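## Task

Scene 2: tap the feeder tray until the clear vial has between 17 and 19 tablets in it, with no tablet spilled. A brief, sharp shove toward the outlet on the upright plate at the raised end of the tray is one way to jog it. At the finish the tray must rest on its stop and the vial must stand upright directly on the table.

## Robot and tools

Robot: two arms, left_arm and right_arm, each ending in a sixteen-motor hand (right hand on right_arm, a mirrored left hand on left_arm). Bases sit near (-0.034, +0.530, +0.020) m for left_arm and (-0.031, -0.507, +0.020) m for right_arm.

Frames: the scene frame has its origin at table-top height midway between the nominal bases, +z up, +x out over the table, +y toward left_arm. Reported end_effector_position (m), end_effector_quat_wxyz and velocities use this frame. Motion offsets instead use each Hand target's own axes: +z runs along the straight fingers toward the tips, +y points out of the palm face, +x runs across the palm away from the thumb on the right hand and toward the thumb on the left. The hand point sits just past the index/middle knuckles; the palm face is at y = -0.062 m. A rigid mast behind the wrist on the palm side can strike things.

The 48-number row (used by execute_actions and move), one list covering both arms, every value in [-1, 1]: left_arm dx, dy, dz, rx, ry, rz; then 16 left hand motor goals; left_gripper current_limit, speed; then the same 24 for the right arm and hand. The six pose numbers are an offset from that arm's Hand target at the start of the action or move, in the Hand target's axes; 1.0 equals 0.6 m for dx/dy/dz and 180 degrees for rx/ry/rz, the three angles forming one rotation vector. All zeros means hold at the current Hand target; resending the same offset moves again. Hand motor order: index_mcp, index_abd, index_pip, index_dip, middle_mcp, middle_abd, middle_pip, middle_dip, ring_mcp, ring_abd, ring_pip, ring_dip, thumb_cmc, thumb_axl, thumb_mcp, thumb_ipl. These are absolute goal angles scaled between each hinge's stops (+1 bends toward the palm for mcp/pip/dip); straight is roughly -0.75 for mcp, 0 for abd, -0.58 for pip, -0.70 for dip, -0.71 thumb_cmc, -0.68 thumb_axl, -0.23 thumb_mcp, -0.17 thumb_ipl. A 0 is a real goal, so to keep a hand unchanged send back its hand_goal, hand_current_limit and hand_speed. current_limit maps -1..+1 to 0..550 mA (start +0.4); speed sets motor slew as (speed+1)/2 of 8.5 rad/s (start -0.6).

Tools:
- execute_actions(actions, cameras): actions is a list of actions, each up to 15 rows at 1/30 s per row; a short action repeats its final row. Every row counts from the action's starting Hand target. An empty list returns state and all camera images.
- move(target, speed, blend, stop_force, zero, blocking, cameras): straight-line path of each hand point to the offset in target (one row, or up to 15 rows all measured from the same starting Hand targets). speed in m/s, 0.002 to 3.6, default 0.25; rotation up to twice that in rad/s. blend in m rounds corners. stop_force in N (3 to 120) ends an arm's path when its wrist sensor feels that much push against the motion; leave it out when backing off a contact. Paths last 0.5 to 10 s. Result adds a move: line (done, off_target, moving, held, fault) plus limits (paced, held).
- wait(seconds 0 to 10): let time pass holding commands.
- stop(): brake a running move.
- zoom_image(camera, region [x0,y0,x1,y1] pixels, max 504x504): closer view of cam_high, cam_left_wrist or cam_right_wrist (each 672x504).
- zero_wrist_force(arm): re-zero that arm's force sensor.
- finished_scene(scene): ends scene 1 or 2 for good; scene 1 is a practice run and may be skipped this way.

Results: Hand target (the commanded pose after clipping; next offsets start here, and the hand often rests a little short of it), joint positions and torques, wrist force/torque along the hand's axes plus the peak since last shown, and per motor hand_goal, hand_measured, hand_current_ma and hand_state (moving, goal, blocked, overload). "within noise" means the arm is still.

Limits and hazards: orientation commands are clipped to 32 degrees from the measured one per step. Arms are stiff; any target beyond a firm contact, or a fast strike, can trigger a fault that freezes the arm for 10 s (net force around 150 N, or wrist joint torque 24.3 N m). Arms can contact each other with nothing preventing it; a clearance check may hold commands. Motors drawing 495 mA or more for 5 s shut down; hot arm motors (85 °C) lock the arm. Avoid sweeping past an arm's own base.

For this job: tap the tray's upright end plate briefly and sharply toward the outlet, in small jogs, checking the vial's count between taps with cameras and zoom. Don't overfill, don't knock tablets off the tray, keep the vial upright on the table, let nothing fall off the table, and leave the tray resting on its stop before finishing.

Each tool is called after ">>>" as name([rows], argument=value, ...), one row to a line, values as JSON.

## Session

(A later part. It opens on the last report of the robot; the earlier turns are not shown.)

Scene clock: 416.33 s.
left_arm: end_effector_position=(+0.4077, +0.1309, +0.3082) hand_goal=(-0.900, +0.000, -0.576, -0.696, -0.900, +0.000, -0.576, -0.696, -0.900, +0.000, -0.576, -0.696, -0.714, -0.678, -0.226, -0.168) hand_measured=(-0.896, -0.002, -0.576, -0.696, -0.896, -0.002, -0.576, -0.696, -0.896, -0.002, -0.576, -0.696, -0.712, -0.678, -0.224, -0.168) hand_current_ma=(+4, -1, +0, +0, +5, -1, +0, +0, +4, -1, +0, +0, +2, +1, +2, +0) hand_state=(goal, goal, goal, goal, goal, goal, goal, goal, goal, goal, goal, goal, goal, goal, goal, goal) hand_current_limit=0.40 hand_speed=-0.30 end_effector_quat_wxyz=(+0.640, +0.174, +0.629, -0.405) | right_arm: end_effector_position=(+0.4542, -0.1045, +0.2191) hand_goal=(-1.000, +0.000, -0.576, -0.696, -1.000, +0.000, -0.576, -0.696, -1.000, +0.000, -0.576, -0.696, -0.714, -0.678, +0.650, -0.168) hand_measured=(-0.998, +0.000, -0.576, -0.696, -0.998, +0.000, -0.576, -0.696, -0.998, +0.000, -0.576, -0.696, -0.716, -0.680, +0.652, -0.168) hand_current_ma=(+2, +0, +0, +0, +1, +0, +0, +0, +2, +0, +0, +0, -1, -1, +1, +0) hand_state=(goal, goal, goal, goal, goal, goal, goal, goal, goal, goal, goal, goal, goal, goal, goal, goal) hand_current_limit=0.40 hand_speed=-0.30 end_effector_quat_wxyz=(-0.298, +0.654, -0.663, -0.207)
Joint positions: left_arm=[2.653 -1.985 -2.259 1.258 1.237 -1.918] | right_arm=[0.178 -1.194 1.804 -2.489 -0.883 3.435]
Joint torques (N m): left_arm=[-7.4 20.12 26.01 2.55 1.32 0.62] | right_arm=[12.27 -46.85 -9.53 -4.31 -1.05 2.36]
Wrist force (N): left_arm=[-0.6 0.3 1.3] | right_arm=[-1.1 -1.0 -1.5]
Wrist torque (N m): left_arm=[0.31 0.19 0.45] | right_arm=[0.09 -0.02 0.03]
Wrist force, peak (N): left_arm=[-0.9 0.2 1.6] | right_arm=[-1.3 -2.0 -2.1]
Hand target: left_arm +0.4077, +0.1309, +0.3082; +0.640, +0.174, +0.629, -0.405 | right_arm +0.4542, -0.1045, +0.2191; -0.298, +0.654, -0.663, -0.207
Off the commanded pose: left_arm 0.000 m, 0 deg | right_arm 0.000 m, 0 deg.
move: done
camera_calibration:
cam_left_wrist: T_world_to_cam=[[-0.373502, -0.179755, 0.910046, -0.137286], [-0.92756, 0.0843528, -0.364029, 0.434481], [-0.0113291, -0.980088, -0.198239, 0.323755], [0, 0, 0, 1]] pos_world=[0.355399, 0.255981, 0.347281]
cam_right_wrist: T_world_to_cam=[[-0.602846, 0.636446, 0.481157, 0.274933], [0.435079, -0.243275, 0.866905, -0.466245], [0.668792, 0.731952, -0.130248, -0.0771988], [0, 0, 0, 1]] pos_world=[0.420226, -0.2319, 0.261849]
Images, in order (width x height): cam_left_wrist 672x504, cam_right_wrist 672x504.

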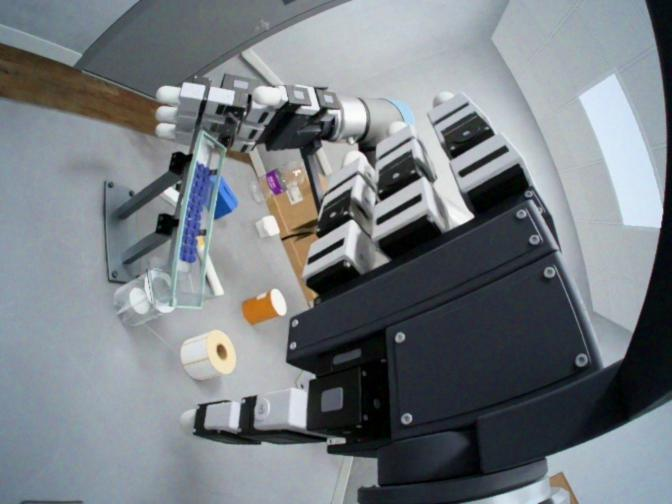

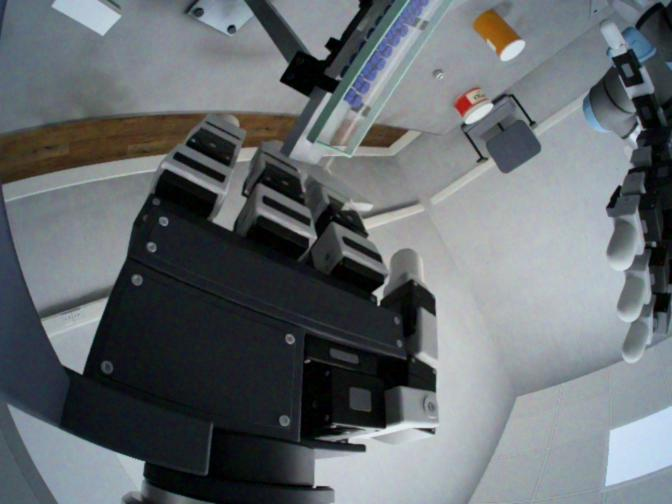

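Good; now search for contact.

>>> move(target=[0,0,0,0,0,0,-0.9,0,-0.576,-0.696,-0.9,0,-0.576,-0.696,-0.9,0,-0.576,-0.696,-0.714,-0.678,-0.226,-0.168,0.4,-0.3,0.00235,0.0388,0.015,0,0,0,-1,0,-0.576,-0.696,-1,0,-0.576,-0.696,-1,0,-0.576,-0.696,-0.714,-0.678,0.65,-0.168,0.4,-0.3], cameras=["cam_right_wrist","cam_left_wrist"], speed=0.012, stop_force=3)

>>> zoom_image(camera="cam_right_wrist", region=[260, 20, 460, 220])

>>> zoom_image(camera="cam_left_wrist", region=[140, 110, 260, 230])

>>> zoom_image(camera="cam_left_wrist", region=[100, 220, 220, 340])

Scene clock: 427.20 s.
left_arm: end_effector_position=(+0.4077, +0.1309, +0.3082) hand_goal=(-0.900, +0.000, -0.576, -0.696, -0.900, +0.000, -0.576, -0.696, -0.900, +0.000, -0.576, -0.696, -0.714, -0.678, -0.226, -0.168) hand_measured=(-0.896, -0.002, -0.576, -0.696, -0.896, -0.002, -0.576, -0.696, -0.896, -0.002, -0.576, -0.696, -0.712, -0.678, -0.224, -0.168) hand_current_ma=(+4, -1, +0, +0, +5, -1, +0, +0, +4, -1, +0, +0, +2, +1, +2, +0) hand_state=(goal, goal, goal, goal, goal, goal, goal, goal, goal, goal, goal, goal, goal, goal, goal, goal) hand_current_limit=0.40 hand_speed=-0.30 end_effector_quat_wxyz=(+0.640, +0.174, +0.629, -0.405) | right_arm: end_effector_position=(+0.4490, -0.1030, +0.2167) hand_goal=(-1.000, +0.000, -0.576, -0.696, -1.000, +0.000, -0.576, -0.696, -1.000, +0.000, -0.576, -0.696, -0.714, -0.678, +0.650, -0.168) hand_measured=(-0.998, +0.000, -0.576, -0.696, -1.000, +0.002, -0.580, -0.696, -0.998, +0.000, -0.576, -0.696, -0.716, -0.680, +0.652, -0.168) hand_current_ma=(+2, +0, +0, +0, +0, +0, -4, +0, +2, +0, +0, +0, -1, -1, +1, +0) hand_state=(goal, goal, goal, goal, goal, goal, goal, goal, goal, goal, goal, goal, goal, goal, goal, goal) hand_current_limit=0.40 hand_speed=-0.30 end_effector_quat_wxyz=(-0.298, +0.654, -0.663, -0.207)
Joint positions: left_arm=[2.653 -1.985 -2.259 1.258 1.237 -1.918] | right_arm=[0.182 -1.198 1.82 -2.503 -0.885 3.44]
Joint torques (N m): left_arm=[-6.94 18.6 25.34 2.79 1.34 0.61] | right_arm=[-10.1 -28.5 -26.39 -0.34 3.01 -2.43]
Wrist force (N): left_arm=[-0.6 0.3 1.3] | right_arm=[-2.1 -3.6 -3.5]
Wrist torque (N m): left_arm=[0.32 0.19 0.45] | right_arm=[0.35 0.00 -0.06]
Wrist force, peak (N): left_arm=[-0.7 0.2 1.6] | right_arm=[-2.0 -4.0 -4.4]
Hand target: left_arm +0.4077, +0.1309, +0.3082; +0.640, +0.174, +0.629, -0.405 | right_arm +0.4490, -0.1030, +0.2167; -0.298, +0.654, -0.663, -0.207 (not the last commanded pose)
Off the commanded pose: left_arm 0.000 m, 0 deg | right_arm 0.019 m, 0 deg.
move: contact (right_arm)
camera_calibration:
cam_left_wrist: T_world_to_cam=[[-0.373502, -0.179755, 0.910046, -0.137286], [-0.92756, 0.0843528, -0.364029, 0.434481], [-0.0113291, -0.980088, -0.198239, 0.323755], [0, 0, 0, 1]] pos_world=[0.355399, 0.255981, 0.347281]
cam_right_wrist: T_world_to_cam=[[-0.602873, 0.636461, 0.481104, 0.272026], [0.435042, -0.243236, 0.866934, -0.461521], [0.668792, 0.731952, -0.130247, -0.0751316], [0, 0, 0, 1]] pos_world=[0.415026, -0.2304, 0.259449]
Images, in order (width x height): cam_left_wrist 672x504, cam_right_wrist 672x504.

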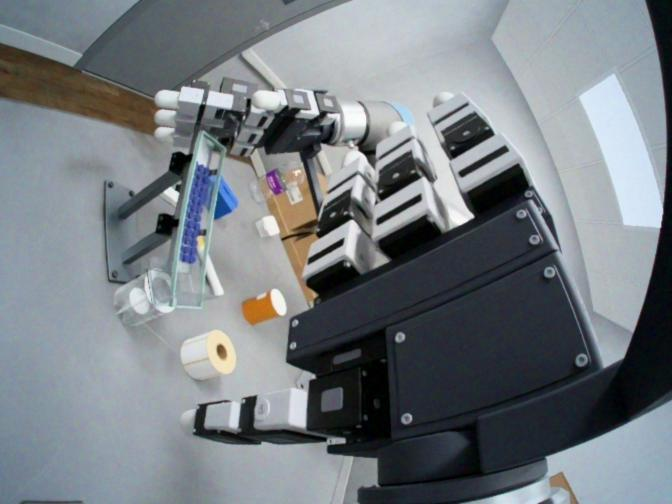

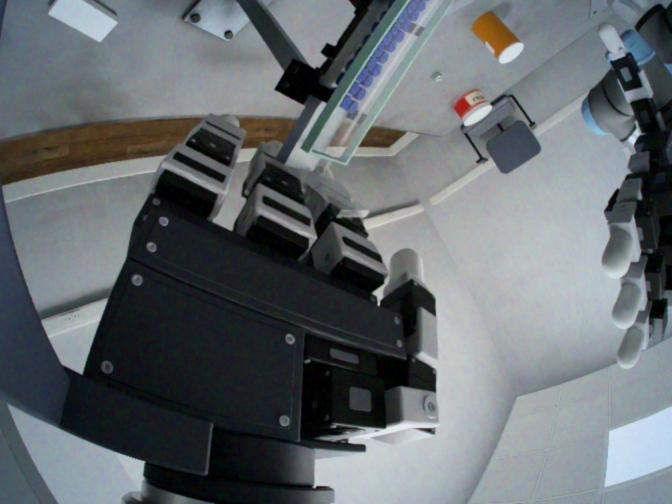

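Scaled by 2.520 from the camera's 672x504 image, which has a finer 960x720 frame.

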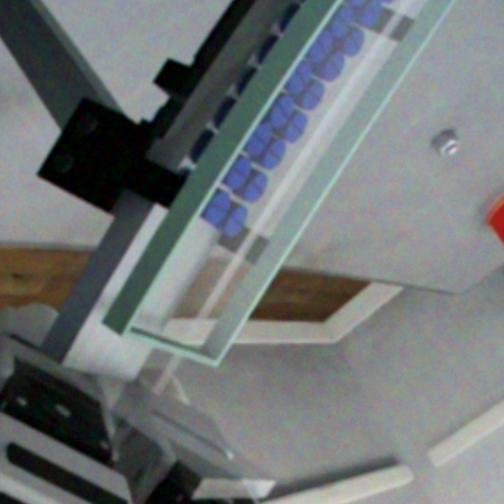

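Scaled by 4.200 from the camera's 672x504 image, which has a finer 960x720 frame.

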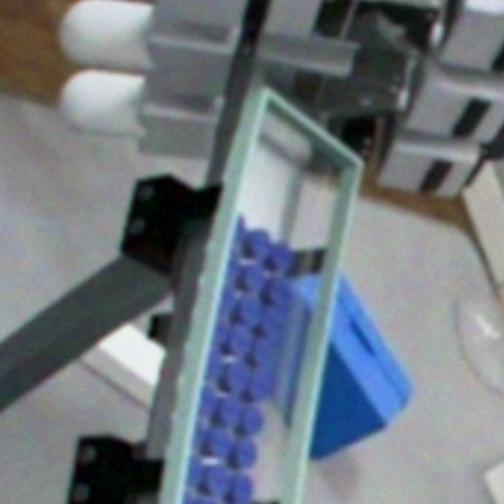

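Scaled by 4.200 from the camera's 672x504 image, which has a finer 960x720 frame.

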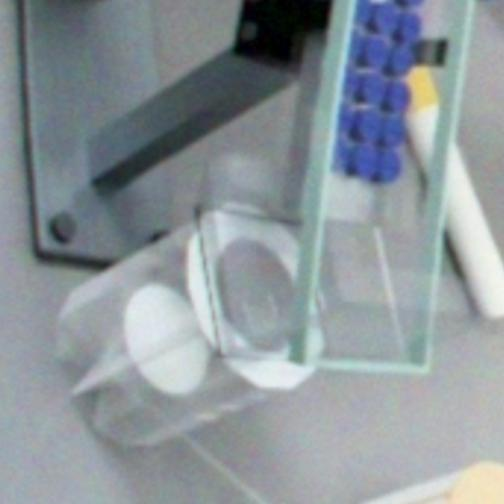

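>>> zoom_image(camera="cam_left_wrist", region=[170, 155, 230, 215])

>>> zoom_image(camera="cam_left_wrist", region=[160, 205, 220, 265])

>>> zoom_image(camera="cam_right_wrist", region=[330, 0, 430, 120])

Scaled by 8.400 from the camera's 672x504 image, which has a finer 960x720 frame.

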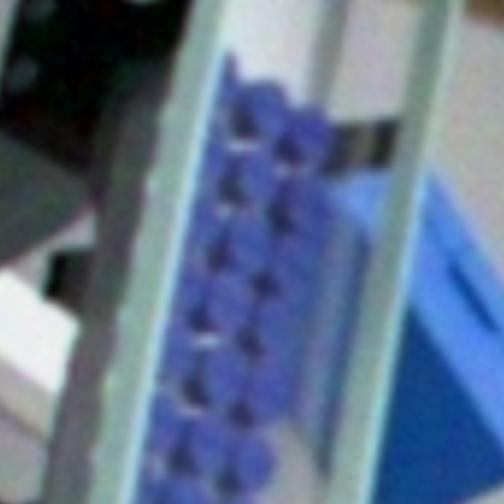

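Scaled by 8.400 from the camera's 672x504 image, which has a finer 960x720 frame.

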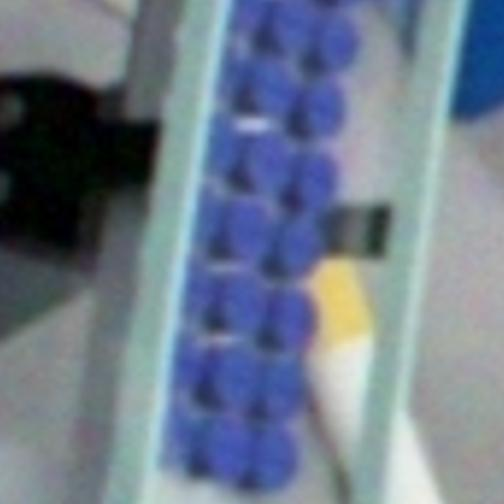

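Scaled by 4.200 from the camera's 672x504 image, which has a finer 960x720 frame.

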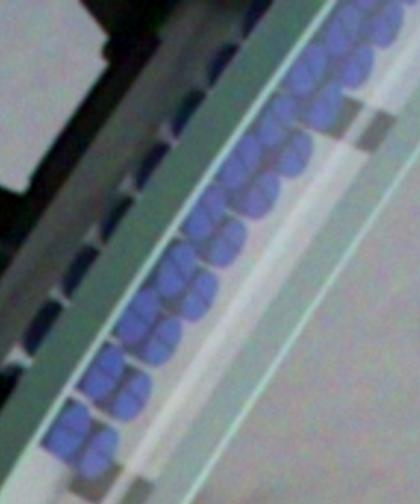

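>>> execute_actions([
  [[0,0,0,0,0,0,-0.9,0,-0.576,-0.696,-0.9,0,-0.576,-0.696,-0.9,0,-0.576,-0.696,-0.714,-0.678,-0.226,-0.168,0.4,-0.3,-0.00028,-0.00466,-0.0018,0,0,0,-1,0,-0.576,-0.696,-1,0,-0.576,-0.696,-1,0,-0.576,-0.696,-0.714,-0.678,0.65,-0.168,0.4,-0.3]],
  [[0,0,0,0,0,0,-0.9,0,-0.576,-0.696,-0.9,0,-0.576,-0.696,-0.9,0,-0.576,-0.696,-0.714,-0.678,-0.226,-0.168,0.4,-0.3,0.00084,0.01398,0.0054,0,0,0,-1,0,-0.576,-0.696,-1,0,-0.576,-0.696,-1,0,-0.576,-0.696,-0.714,-0.678,0.65,-0.168,0.4,-0.3]],
  [[0,0,0,0,0,0,-0.9,0,-0.576,-0.696,-0.9,0,-0.576,-0.696,-0.9,0,-0.576,-0.696,-0.714,-0.678,-0.226,-0.168,0.4,-0.3,-0.00084,-0.01398,-0.0054,0,0,0,-1,0,-0.576,-0.696,-1,0,-0.576,-0.696,-1,0,-0.576,-0.696,-0.714,-0.678,0.65,-0.168,0.4,-0.3]],
], cameras=["cam_left_wrist"])

>>> zoom_image(camera="cam_left_wrist", region=[100, 220, 220, 340])

Scene clock: 452.40 s.
left_arm: end_effector_position=(+0.4077, +0.1309, +0.3082) hand_goal=(-0.900, +0.000, -0.576, -0.696, -0.900, +0.000, -0.576, -0.696, -0.900, +0.000, -0.576, -0.696, -0.714, -0.678, -0.226, -0.168) hand_measured=(-0.896, -0.002, -0.576, -0.696, -0.896, -0.002, -0.576, -0.696, -0.896, -0.002, -0.576, -0.696, -0.712, -0.678, -0.224, -0.168) hand_current_ma=(+4, -1, +0, +0, +5, -1, +0, +0, +4, -1, +0, +0, +2, +1, +2, +0) hand_state=(goal, goal, goal, goal, goal, goal, goal, goal, goal, goal, goal, goal, goal, goal, goal, goal) hand_current_limit=0.40 hand_speed=-0.30 end_effector_quat_wxyz=(+0.640, +0.174, +0.629, -0.405) | right_arm: end_effector_position=(+0.4516, -0.1037, +0.2179) hand_goal=(-1.000, +0.000, -0.576, -0.696, -1.000, +0.000, -0.576, -0.696, -1.000, +0.000, -0.576, -0.696, -0.714, -0.678, +0.650, -0.168) hand_measured=(-0.998, +0.006, -0.578, -0.696, -0.998, +0.008, -0.578, -0.696, -0.996, +0.000, -0.576, -0.696, -0.716, -0.678, +0.652, -0.168) hand_current_ma=(+1, +5, -1, +0, +1, +6, -1, +0, +3, +0, +0, +0, -1, +0, +1, +0) hand_state=(goal, goal, goal, goal, goal, goal, goal, goal, goal, goal, goal, goal, goal, goal, goal, goal) hand_current_limit=0.40 hand_speed=-0.30 end_effector_quat_wxyz=(-0.298, +0.654, -0.663, -0.207)
Joint positions: left_arm=[2.653 -1.985 -2.259 1.258 1.237 -1.918] | right_arm=[0.18 -1.196 1.812 -2.496 -0.884 3.437]
Joint torques (N m): left_arm=[-8.1 20.19 24.71 2.56 1.31 0.51] | right_arm=[-11.08 -29.68 -28.22 -0.93 -0.33 -2.39]
Wrist force (N): left_arm=[-0.7 0.2 1.3] | right_arm=[-1.2 -1.3 -1.6]
Wrist torque (N m): left_arm=[0.30 0.19 0.45] | right_arm=[0.07 -0.01 0.10]
Wrist force, peak (N): left_arm=[-0.9 0.2 1.5] | right_arm=[8.7 -81.4 -17.0]
Hand target: left_arm +0.4077, +0.1309, +0.3082; +0.640, +0.174, +0.629, -0.405 | right_arm +0.4516, -0.1037, +0.2179; -0.298, +0.654, -0.663, -0.207
Off the commanded pose: left_arm 0.000 m, 0 deg | right_arm 0.000 m, 0 deg.
camera_calibration:
cam_left_wrist: T_world_to_cam=[[-0.373502, -0.179755, 0.910046, -0.137286], [-0.92756, 0.0843528, -0.364029, 0.434481], [-0.0113291, -0.980088, -0.198239, 0.323755], [0, 0, 0, 1]] pos_world=[0.355399, 0.255981, 0.347281]
Images, in order (width x height): cam_left_wrist 672x504.

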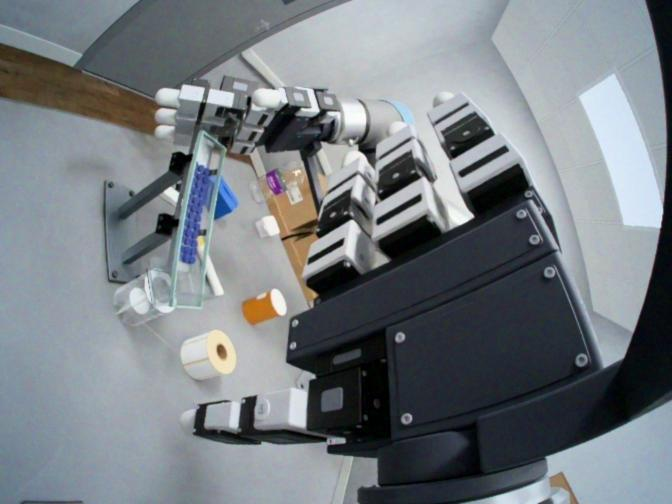

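Scaled by 4.200 from the camera's 672x504 image, which has a finer 960x720 frame.

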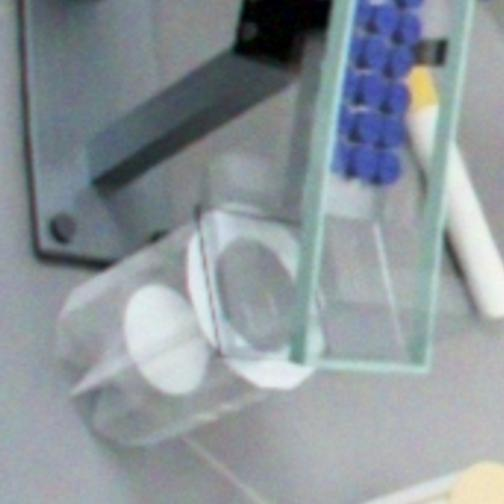

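>>> move(target=[0,0,0,0,0,0,-0.9,0,-0.576,-0.696,-0.9,0,-0.576,-0.696,-0.9,0,-0.576,-0.696,-0.714,-0.678,-0.226,-0.168,0.4,-0.3,0.00132,0.02174,0.0084,0,0,0,-1,0,-0.576,-0.696,-1,0,-0.576,-0.696,-1,0,-0.576,-0.696,-0.714,-0.678,0.65,-0.168,0.4,-0.3], cameras=["cam_right_wrist","cam_left_wrist"], speed=0.01, stop_force=12)

>>> zoom_image(camera="cam_left_wrist", region=[140, 110, 260, 230])

>>> zoom_image(camera="cam_left_wrist", region=[100, 220, 220, 340])

Scene clock: 459.87 s.
left_arm: end_effector_position=(+0.4077, +0.1309, +0.3082) hand_goal=(-0.900, +0.000, -0.576, -0.696, -0.900, +0.000, -0.576, -0.696, -0.900, +0.000, -0.576, -0.696, -0.714, -0.678, -0.226, -0.168) hand_measured=(-0.896, -0.002, -0.576, -0.696, -0.896, -0.002, -0.576, -0.696, -0.896, -0.002, -0.576, -0.696, -0.712, -0.678, -0.224, -0.168) hand_current_ma=(+4, -1, +0, +0, +5, -1, +0, +0, +4, -1, +0, +0, +2, +1, +2, +0) hand_state=(goal, goal, goal, goal, goal, goal, goal, goal, goal, goal, goal, goal, goal, goal, goal, goal) hand_current_limit=0.40 hand_speed=-0.30 end_effector_quat_wxyz=(+0.640, +0.174, +0.629, -0.405) | right_arm: end_effector_position=(+0.4476, -0.1026, +0.2160) hand_goal=(-1.000, +0.000, -0.576, -0.696, -1.000, +0.000, -0.576, -0.696, -1.000, +0.000, -0.576, -0.696, -0.714, -0.678, +0.650, -0.168) hand_measured=(-0.998, +0.006, -0.578, -0.696, -1.002, +0.008, -0.586, -0.696, -0.996, +0.000, -0.576, -0.696, -0.716, -0.678, +0.652, -0.168) hand_current_ma=(+1, +5, -1, +0, -1, +6, -11, +0, +3, +0, +0, +0, -1, +0, +1, +0) hand_state=(goal, goal, goal, goal, goal, goal, goal, goal, goal, goal, goal, goal, goal, goal, goal, goal) hand_current_limit=0.40 hand_speed=-0.30 end_effector_quat_wxyz=(-0.298, +0.654, -0.663, -0.207)
Joint positions: left_arm=[2.653 -1.985 -2.259 1.258 1.237 -1.918] | right_arm=[0.183 -1.199 1.824 -2.507 -0.885 3.441]
Joint torques (N m): left_arm=[-7.66 19.77 24.73 2.48 1.24 0.61] | right_arm=[-5.55 -26.53 -22.33 0.97 4.56 -2.43]
Wrist force (N): left_arm=[-0.7 0.2 1.4] | right_arm=[-0.3 -11.4 -5.7]
Wrist torque (N m): left_arm=[0.29 0.21 0.44] | right_arm=[0.87 0.11 -0.18]
Wrist force, peak (N): left_arm=[-0.9 0.0 1.5] | right_arm=[-0.7 -18.2 -8.5]
Hand target: left_arm +0.4077, +0.1309, +0.3082; +0.640, +0.174, +0.629, -0.405 | right_arm +0.4476, -0.1026, +0.2160; -0.298, +0.654, -0.663, -0.207 (not the last commanded pose)
Off the commanded pose: left_arm 0.000 m, 0 deg | right_arm 0.009 m, 0 deg.
move: contact (right_arm)
camera_calibration:
cam_left_wrist: T_world_to_cam=[[-0.373502, -0.179755, 0.910046, -0.137286], [-0.92756, 0.0843528, -0.364029, 0.434481], [-0.0113291, -0.980088, -0.198239, 0.323755], [0, 0, 0, 1]] pos_world=[0.355399, 0.255981, 0.347281]
cam_right_wrist: T_world_to_cam=[[-0.602939, 0.636511, 0.480956, 0.271281], [0.434853, -0.243224, 0.867032, -0.460109], [0.668856, 0.731913, -0.130139, -0.074576], [0, 0, 0, 1]] pos_world=[0.413526, -0.23, 0.25875]
Images, in order (width x height): cam_left_wrist 672x504, cam_right_wrist 672x504.

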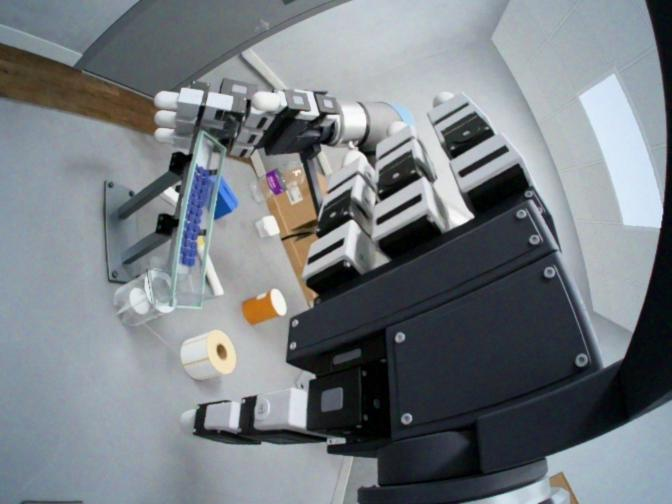

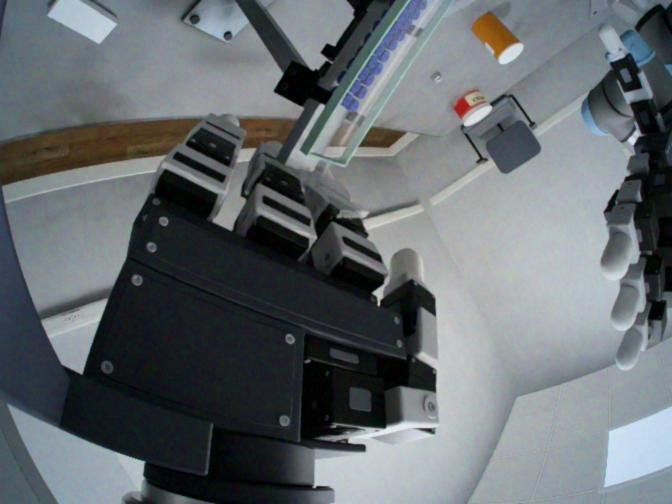

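Scaled by 4.200 from the camera's 672x504 image, which has a finer 960x720 frame.

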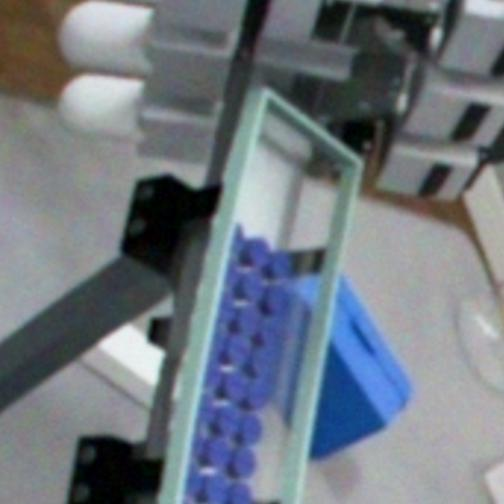

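Scaled by 4.200 from the camera's 672x504 image, which has a finer 960x720 frame.

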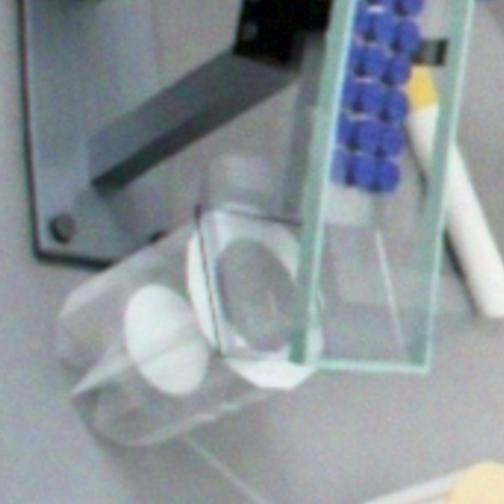

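>>> move(target=[0,0,0,0,0,0,-0.9,0,-0.576,-0.696,-0.9,0,-0.576,-0.696,-0.9,0,-0.576,-0.696,-0.714,-0.678,-0.226,-0.168,0.4,-0.3,0.00056,0.00932,0.0036,0,0,0,-1,0,-0.576,-0.696,-1,0,-0.576,-0.696,-1,0,-0.576,-0.696,-0.714,-0.678,0.65,-0.168,0.4,-0.3], cameras=["cam_left_wrist"], speed=0.008, stop_force=14)

>>> zoom_image(camera="cam_left_wrist", region=[100, 220, 220, 340])

>>> zoom_image(camera="cam_left_wrist", region=[150, 150, 230, 230])

Scene clock: 475.43 s.
left_arm: end_effector_position=(+0.4077, +0.1309, +0.3082) hand_goal=(-0.900, +0.000, -0.576, -0.696, -0.900, +0.000, -0.576, -0.696, -0.900, +0.000, -0.576, -0.696, -0.714, -0.678, -0.226, -0.168) hand_measured=(-0.896, -0.002, -0.576, -0.696, -0.896, -0.002, -0.576, -0.696, -0.896, -0.002, -0.576, -0.696, -0.712, -0.678, -0.224, -0.168) hand_current_ma=(+4, -1, +0, +0, +5, -1, +0, +0, +4, -1, +0, +0, +2, +1, +2, +0) hand_state=(goal, goal, goal, goal, goal, goal, goal, goal, goal, goal, goal, goal, goal, goal, goal, goal) hand_current_limit=0.40 hand_speed=-0.30 end_effector_quat_wxyz=(+0.640, +0.174, +0.629, -0.405) | right_arm: end_effector_position=(+0.4471, -0.1025, +0.2157) hand_goal=(-1.000, +0.000, -0.576, -0.696, -1.000, +0.000, -0.576, -0.696, -1.000, +0.000, -0.576, -0.696, -0.714, -0.678, +0.650, -0.168) hand_measured=(-0.998, +0.006, -0.578, -0.696, -1.002, +0.006, -0.588, -0.696, -0.996, +0.000, -0.576, -0.696, -0.716, -0.678, +0.652, -0.168) hand_current_ma=(+1, +5, -1, +0, -2, +5, -14, +0, +3, +0, +0, +0, -1, +0, +1, +0) hand_state=(goal, goal, goal, goal, goal, goal, goal, goal, goal, goal, goal, goal, goal, goal, goal, goal) hand_current_limit=0.40 hand_speed=-0.30 end_effector_quat_wxyz=(-0.298, +0.654, -0.663, -0.207)
Joint positions: left_arm=[2.653 -1.985 -2.259 1.258 1.237 -1.918] | right_arm=[0.184 -1.2 1.826 -2.509 -0.885 3.442]
Joint torques (N m): left_arm=[-6.9 18.87 25.17 2.19 1.45 0.52] | right_arm=[0.57 -23.03 -15.98 3.69 5.13 -2.44]
Wrist force (N): left_arm=[-0.7 0.1 1.2] | right_arm=[-2.5 -24.8 -9.5]
Wrist torque (N m): left_arm=[0.30 0.20 0.45] | right_arm=[1.59 0.20 -0.67]
Wrist force, peak (N): left_arm=[-0.8 0.1 1.5] | right_arm=[-2.4 -31.2 -9.6]
Hand target: left_arm +0.4077, +0.1309, +0.3082; +0.640, +0.174, +0.629, -0.405 | right_arm +0.4471, -0.1025, +0.2157; -0.298, +0.654, -0.663, -0.207 (not the last commanded pose)
Off the commanded pose: left_arm 0.000 m, 0 deg | right_arm 0.005 m, 0 deg.
move: contact (right_arm)
camera_calibration:
cam_left_wrist: T_world_to_cam=[[-0.373502, -0.179755, 0.910046, -0.137286], [-0.92756, 0.0843528, -0.364029, 0.434481], [-0.0113291, -0.980088, -0.198239, 0.323755], [0, 0, 0, 1]] pos_world=[0.355399, 0.255981, 0.347281]
Images, in order (width x height): cam_left_wrist 672x504.

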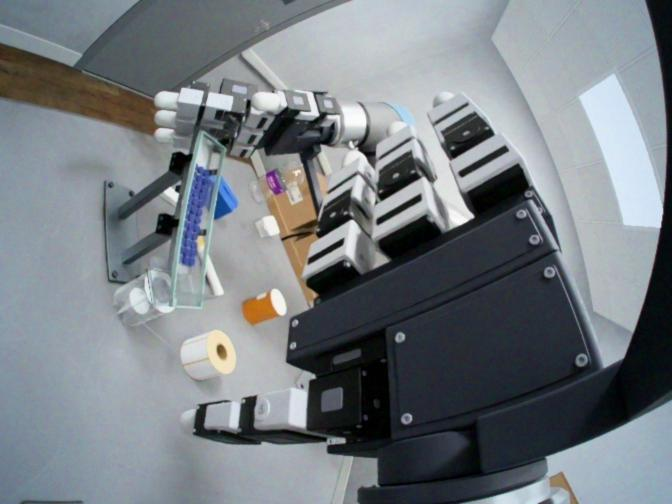

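Scaled by 4.200 from the camera's 672x504 image, which has a finer 960x720 frame.

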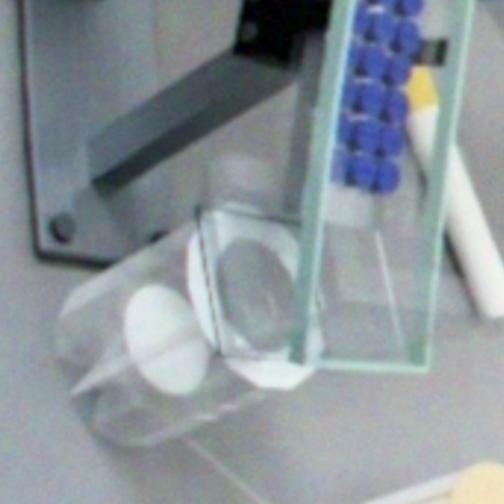

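Scaled by 6.300 from the camera's 672x504 image, which has a finer 960x720 frame.

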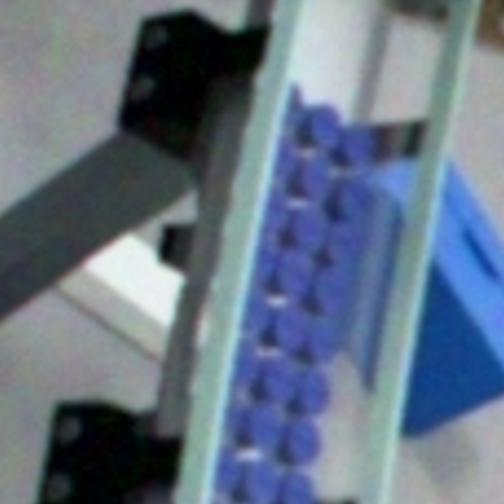

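>>> move(target=[0,0,0,0,0,0,-0.9,0,-0.576,-0.696,-0.9,0,-0.576,-0.696,-0.9,0,-0.576,-0.696,-0.714,-0.678,-0.226,-0.168,0.4,-0.3,-0.00047,-0.00777,-0.003,0,0,0,-1,0,-0.576,-0.696,-1,0,-0.576,-0.696,-1,0,-0.576,-0.696,-0.714,-0.678,0.65,-0.168,0.4,-0.3], speed=0.05, cameras=["all"])

>>> zoom_image(camera="cam_left_wrist", region=[100, 90, 280, 250])

>>> zoom_image(camera="cam_right_wrist", region=[240, 0, 480, 220])

Scene clock: 553.17 s.
left_arm: end_effector_position=(+0.4077, +0.1309, +0.3082) hand_goal=(-0.900, +0.000, -0.576, -0.696, -0.900, +0.000, -0.576, -0.696, -0.900, +0.000, -0.576, -0.696, -0.714, -0.678, -0.226, -0.168) hand_measured=(-0.896, -0.002, -0.576, -0.696, -0.896, -0.002, -0.576, -0.696, -0.896, -0.002, -0.576, -0.696, -0.712, -0.678, -0.224, -0.168) hand_current_ma=(+4, -1, +0, +0, +5, -1, +0, +0, +4, -1, +0, +0, +2, +1, +2, +0) hand_state=(goal, goal, goal, goal, goal, goal, goal, goal, goal, goal, goal, goal, goal, goal, goal, goal) hand_current_limit=0.40 hand_speed=-0.30 end_effector_quat_wxyz=(+0.640, +0.174, +0.629, -0.405) | right_arm: end_effector_position=(+0.4514, -0.1037, +0.2177) hand_goal=(-1.000, +0.000, -0.576, -0.696, -1.000, +0.000, -0.576, -0.696, -1.000, +0.000, -0.576, -0.696, -0.714, -0.678, +0.650, -0.168) hand_measured=(-0.998, +0.006, -0.578, -0.696, -0.998, +0.006, -0.578, -0.696, -0.996, +0.000, -0.576, -0.696, -0.716, -0.678, +0.652, -0.168) hand_current_ma=(+1, +5, -1, +0, +1, +5, -1, +0, +3, +0, +0, +0, -1, +0, +1, +0) hand_state=(goal, goal, goal, goal, goal, goal, goal, goal, goal, goal, goal, goal, goal, goal, goal, goal) hand_current_limit=0.40 hand_speed=-0.30 end_effector_quat_wxyz=(-0.298, +0.654, -0.663, -0.207)
Joint positions: left_arm=[2.653 -1.985 -2.259 1.258 1.237 -1.918] | right_arm=[0.18 -1.196 1.813 -2.497 -0.884 3.437]
Joint torques (N m): left_arm=[-8.48 19.21 24.05 2.39 1.4 0.46] | right_arm=[-11.44 -29.67 -28.34 -0.73 3.64 -2.4]
Wrist force (N): left_arm=[-0.9 0.1 1.3] | right_arm=[-1.3 -1.3 -1.6]
Wrist torque (N m): left_arm=[0.29 0.21 0.44] | right_arm=[0.08 0.01 0.09]
Wrist force, peak (N): left_arm=[-0.9 0.1 1.4] | right_arm=[-3.0 -25.1 -10.2]
Hand target: left_arm +0.4077, +0.1309, +0.3082; +0.640, +0.174, +0.629, -0.405 | right_arm +0.4515, -0.1038, +0.2178; -0.298, +0.654, -0.663, -0.207
Off the commanded pose: left_arm 0.000 m, 0 deg | right_arm 0.000 m, 0 deg.
move: done
camera_calibration:
cam_left_wrist: T_world_to_cam=[[-0.373502, -0.179755, 0.910046, -0.137286], [-0.92756, 0.0843528, -0.364029, 0.434481], [-0.0113291, -0.980088, -0.198239, 0.323755], [0, 0, 0, 1]] pos_world=[0.355399, 0.255981, 0.347281]
cam_right_wrist: T_world_to_cam=[[-0.603112, 0.636394, 0.480894, 0.27364], [0.43456, -0.243414, 0.867126, -0.463518], [0.66889, 0.731951, -0.129745, -0.0761941], [0, 0, 0, 1]] pos_world=[0.417427, -0.231199, 0.260451]

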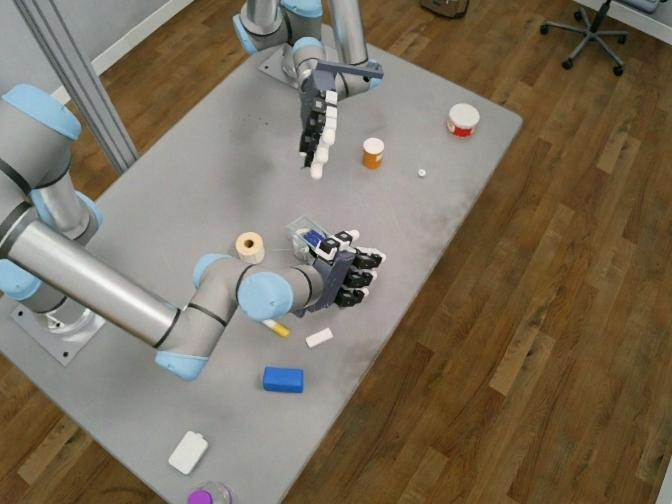

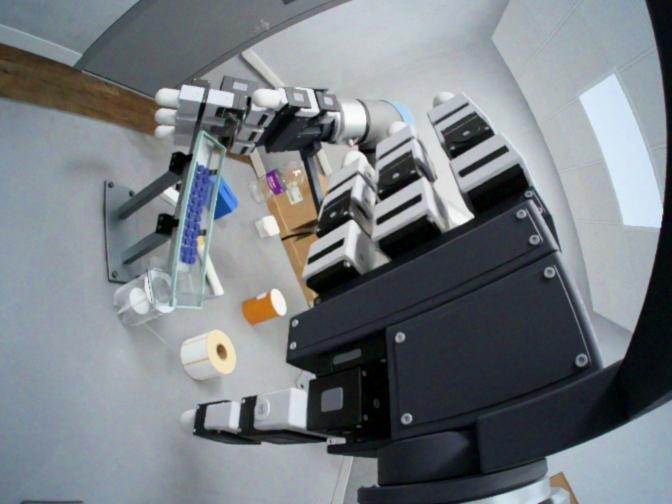

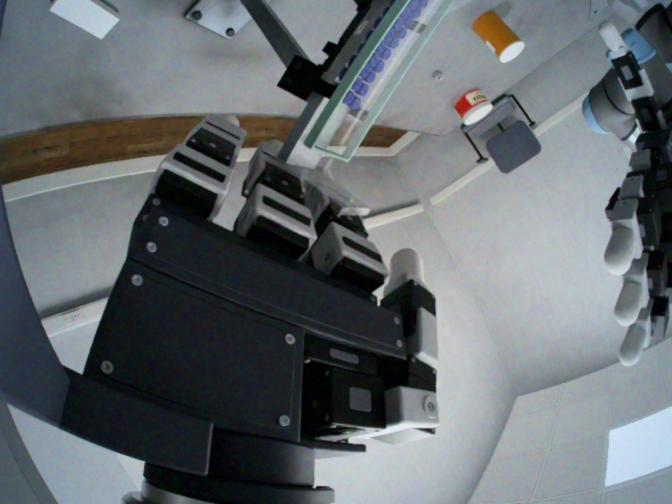

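Scaled by 2.800 from the camera's 672x504 image, which has a finer 960x720 frame.

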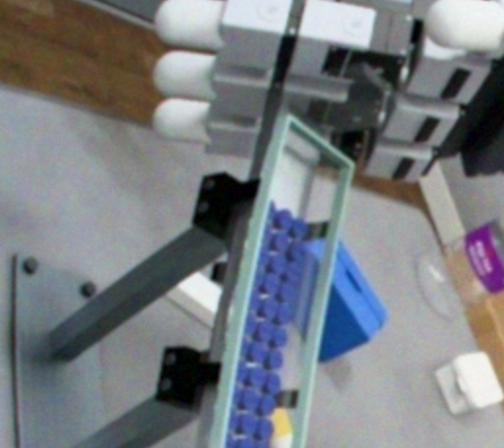

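Scaled by 2.100 from the camera's 672x504 image, which has a finer 960x720 frame.

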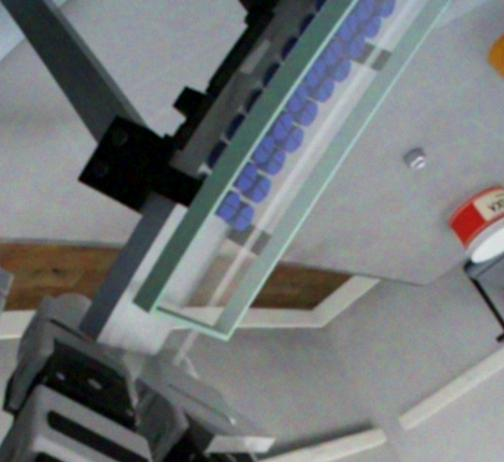

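>>> zoom_image(camera="cam_right_wrist", region=[220, 100, 400, 280])

>>> zoom_image(camera="cam_left_wrist", region=[150, 70, 250, 170])

Scaled by 2.800 from the camera's 672x504 image, which has a finer 960x720 frame.

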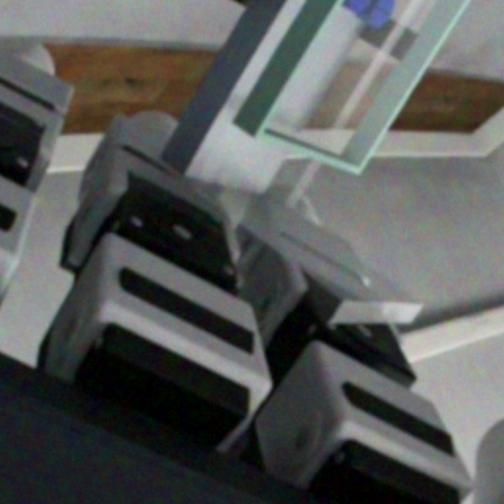

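Scaled by 5.040 from the camera's 672x504 image, which has a finer 960x720 frame.

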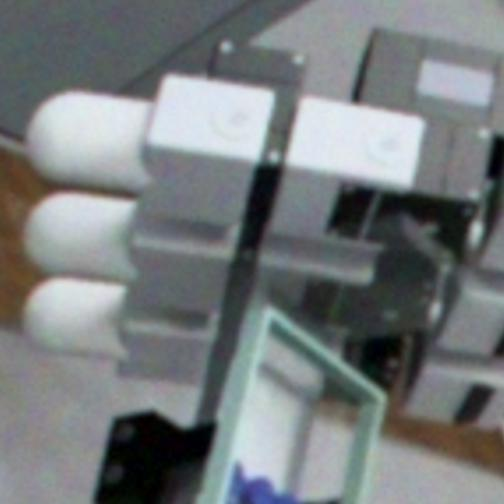

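>>> move([
  [0,0,0,0,0,0,-0.9,0,-0.576,-0.696,-0.9,0,-0.576,-0.696,-0.9,0,-0.576,-0.696,-0.714,-0.678,-0.226,-0.168,0.4,-0.3,-0.00047,-0.00777,-0.003,0,0,0,-1,0,-0.576,-0.696,-1,0,-0.576,-0.696,-1,0,-0.576,-0.696,-0.714,-0.678,0.65,-0.168,0.4,-0.3],
  [0,0,0,0,0,0,-0.9,0,-0.576,-0.696,-0.9,0,-0.576,-0.696,-0.9,0,-0.576,-0.696,-0.714,-0.678,-0.226,-0.168,0.4,-0.3,-0.0122,0.0099,-0.0534,0,0,0,-1,0,-0.576,-0.696,-1,0,-0.576,-0.696,-1,0,-0.576,-0.696,-0.714,-0.678,0.65,-0.168,0.4,-0.3],
], speed=0.08)

>>> move(target=[0,0,0,0,0,0,-0.9,0,-0.576,-0.696,-0.9,0,-0.576,-0.696,-0.9,0,-0.576,-0.696,-0.714,-0.678,-0.226,-0.168,0.4,-0.3,0.0014,0.0233,0.009,0,0,0,-1,0,-0.576,-0.696,-1,0,-0.576,-0.696,-1,0,-0.576,-0.696,-0.714,-0.678,0.65,-0.168,0.4,-0.3], speed=0.01, stop_force=3, cameras=["cam_left_wrist","cam_right_wrist"])

>>> zoom_image(camera="cam_right_wrist", region=[220, 100, 400, 280])

>>> zoom_image(camera="cam_left_wrist", region=[150, 70, 250, 170])

Scene clock: 594.90 s.
left_arm: end_effector_position=(+0.4077, +0.1309, +0.3082) hand_goal=(-0.900, +0.000, -0.576, -0.696, -0.900, +0.000, -0.576, -0.696, -0.900, +0.000, -0.576, -0.696, -0.714, -0.678, -0.226, -0.168) hand_measured=(-0.896, -0.002, -0.576, -0.696, -0.896, -0.002, -0.576, -0.696, -0.896, -0.002, -0.576, -0.696, -0.712, -0.678, -0.224, -0.168) hand_current_ma=(+4, -1, +0, +0, +5, -1, +0, +0, +4, -1, +0, +0, +2, +1, +2, +0) hand_state=(goal, goal, goal, goal, goal, goal, goal, goal, goal, goal, goal, goal, goal, goal, goal, goal) hand_current_limit=0.40 hand_speed=-0.30 end_effector_quat_wxyz=(+0.640, +0.174, +0.629, -0.405) | right_arm: end_effector_position=(+0.4414, -0.1192, +0.2455) hand_goal=(-1.000, +0.000, -0.576, -0.696, -1.000, +0.000, -0.576, -0.696, -1.000, +0.000, -0.576, -0.696, -0.714, -0.678, +0.650, -0.168) hand_measured=(-0.998, +0.006, -0.578, -0.696, -0.998, +0.006, -0.578, -0.696, -0.996, +0.000, -0.576, -0.696, -0.716, -0.678, +0.652, -0.168) hand_current_ma=(+1, +5, -1, +0, +1, +5, -1, +0, +3, +0, +0, +0, -1, +0, +1, +0) hand_state=(goal, goal, goal, goal, goal, goal, goal, goal, goal, goal, goal, goal, goal, goal, goal, goal) hand_current_limit=0.40 hand_speed=-0.30 end_effector_quat_wxyz=(-0.298, +0.654, -0.663, -0.207)
Joint positions: left_arm=[2.653 -1.985 -2.259 1.258 1.237 -1.918] | right_arm=[0.156 -1.269 1.826 -2.419 -0.877 3.407]
Joint torques (N m): left_arm=[-7.08 19.29 25.03 2.46 1.38 0.61] | right_arm=[-11.52 -42.56 -10.52 -1.01 3.63 -2.46]
Wrist force (N): left_arm=[-0.7 0.2 1.3] | right_arm=[-1.2 -1.1 -1.6]
Wrist torque (N m): left_arm=[0.31 0.20 0.45] | right_arm=[0.11 -0.02 0.10]
Wrist force, peak (N): left_arm=[-0.9 0.2 1.5] | right_arm=[-1.4 -1.1 -1.9]
Hand target: left_arm +0.4077, +0.1309, +0.3082; +0.640, +0.174, +0.629, -0.405 | right_arm +0.4414, -0.1193, +0.2456; -0.298, +0.654, -0.663, -0.207
Off the commanded pose: left_arm 0.000 m, 0 deg | right_arm 0.000 m, 0 deg.
move: done

Scene clock: 596.83 s.
left_arm: end_effector_position=(+0.4077, +0.1309, +0.3082) hand_goal=(-0.900, +0.000, -0.576, -0.696, -0.900, +0.000, -0.576, -0.696, -0.900, +0.000, -0.576, -0.696, -0.714, -0.678, -0.226, -0.168) hand_measured=(-0.896, -0.002, -0.576, -0.696, -0.896, -0.002, -0.576, -0.696, -0.896, -0.002, -0.576, -0.696, -0.712, -0.678, -0.224, -0.168) hand_current_ma=(+4, -1, +0, +0, +5, -1, +0, +0, +4, -1, +0, +0, +2, +1, +2, +0) hand_state=(goal, goal, goal, goal, goal, goal, goal, goal, goal, goal, goal, goal, goal, goal, goal, goal) hand_current_limit=0.40 hand_speed=-0.30 end_effector_quat_wxyz=(+0.640, +0.174, +0.629, -0.405) | right_arm: end_effector_position=(+0.4344, -0.1173, +0.2423) hand_goal=(-1.000, +0.000, -0.576, -0.696, -1.000, +0.000, -0.576, -0.696, -1.000, +0.000, -0.576, -0.696, -0.714, -0.678, +0.650, -0.168) hand_measured=(-0.998, +0.006, -0.578, -0.696, -1.000, +0.006, -0.592, -0.698, -0.996, +0.000, -0.576, -0.696, -0.716, -0.678, +0.652, -0.168) hand_current_ma=(+1, +5, -1, +0, +0, +5, -21, -1, +3, +0, +0, +0, -1, +0, +1, +0) hand_state=(goal, goal, goal, goal, goal, goal, goal, goal, goal, goal, goal, goal, goal, goal, goal, goal) hand_current_limit=0.40 hand_speed=-0.30 end_effector_quat_wxyz=(-0.298, +0.654, -0.663, -0.207)
Joint positions: left_arm=[2.653 -1.985 -2.259 1.258 1.237 -1.918] | right_arm=[0.161 -1.276 1.847 -2.437 -0.878 3.414]
Joint torques (N m): left_arm=[-6.83 20.68 25.84 2.36 1.51 0.29] | right_arm=[-9.27 -25.45 -26.47 -0.37 2.95 -2.38]
Wrist force (N): left_arm=[-0.8 0.2 1.4] | right_arm=[-2.3 -3.4 -4.0]
Wrist torque (N m): left_arm=[0.30 0.20 0.45] | right_arm=[0.44 0.04 -0.09]
Wrist force, peak (N): left_arm=[-0.8 0.3 1.5] | right_arm=[-1.8 -4.0 -3.9]
Hand target: left_arm +0.4077, +0.1309, +0.3082; +0.640, +0.174, +0.629, -0.405 | right_arm +0.4344, -0.1173, +0.2423; -0.298, +0.654, -0.663, -0.207 (not the last commanded pose)
Off the commanded pose: left_arm 0.000 m, 0 deg | right_arm 0.007 m, 0 deg.
move: contact (right_arm)
camera_calibration:
cam_left_wrist: T_world_to_cam=[[-0.373502, -0.179755, 0.910046, -0.137286], [-0.92756, 0.0843528, -0.364029, 0.434481], [-0.0113291, -0.980088, -0.198239, 0.323755], [0, 0, 0, 1]] pos_world=[0.355399, 0.255981, 0.347281]
cam_right_wrist: T_world_to_cam=[[-0.603098, 0.636453, 0.480833, 0.260163], [0.434493, -0.243408, 0.867161, -0.4806], [0.668945, 0.731902, -0.129736, -0.0517327], [0, 0, 0, 1]] pos_world=[0.400328, -0.2447, 0.284951]
Images, in order (width x height): cam_left_wrist 672x504, cam_right_wrist 672x504.

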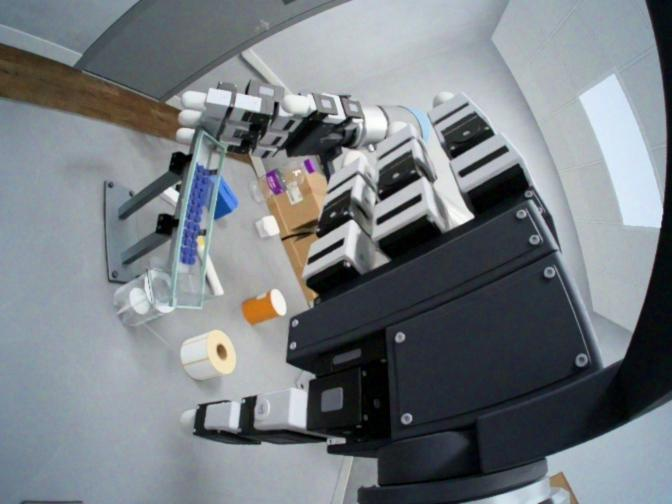

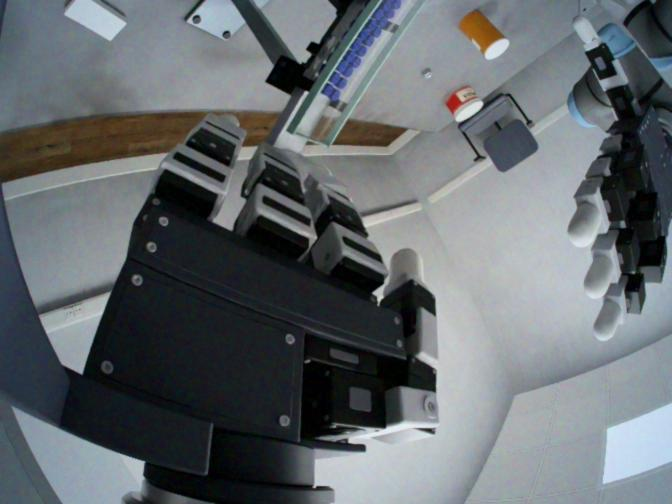

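Scaled by 2.800 from the camera's 672x504 image, which has a finer 960x720 frame.

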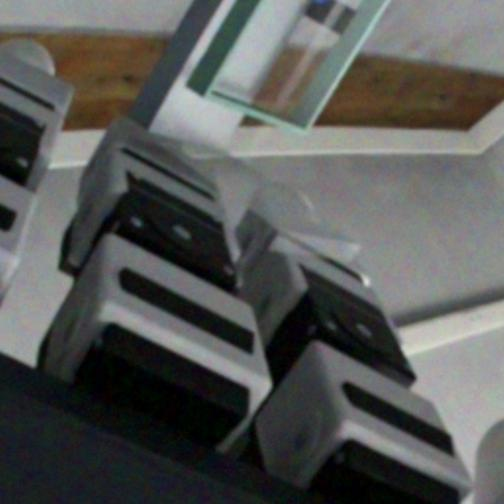

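Scaled by 5.040 from the camera's 672x504 image, which has a finer 960x720 frame.

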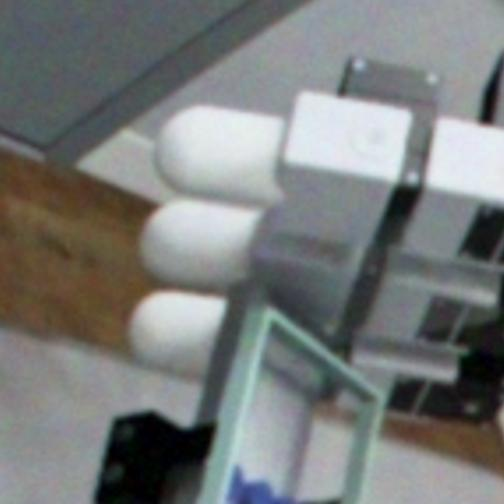

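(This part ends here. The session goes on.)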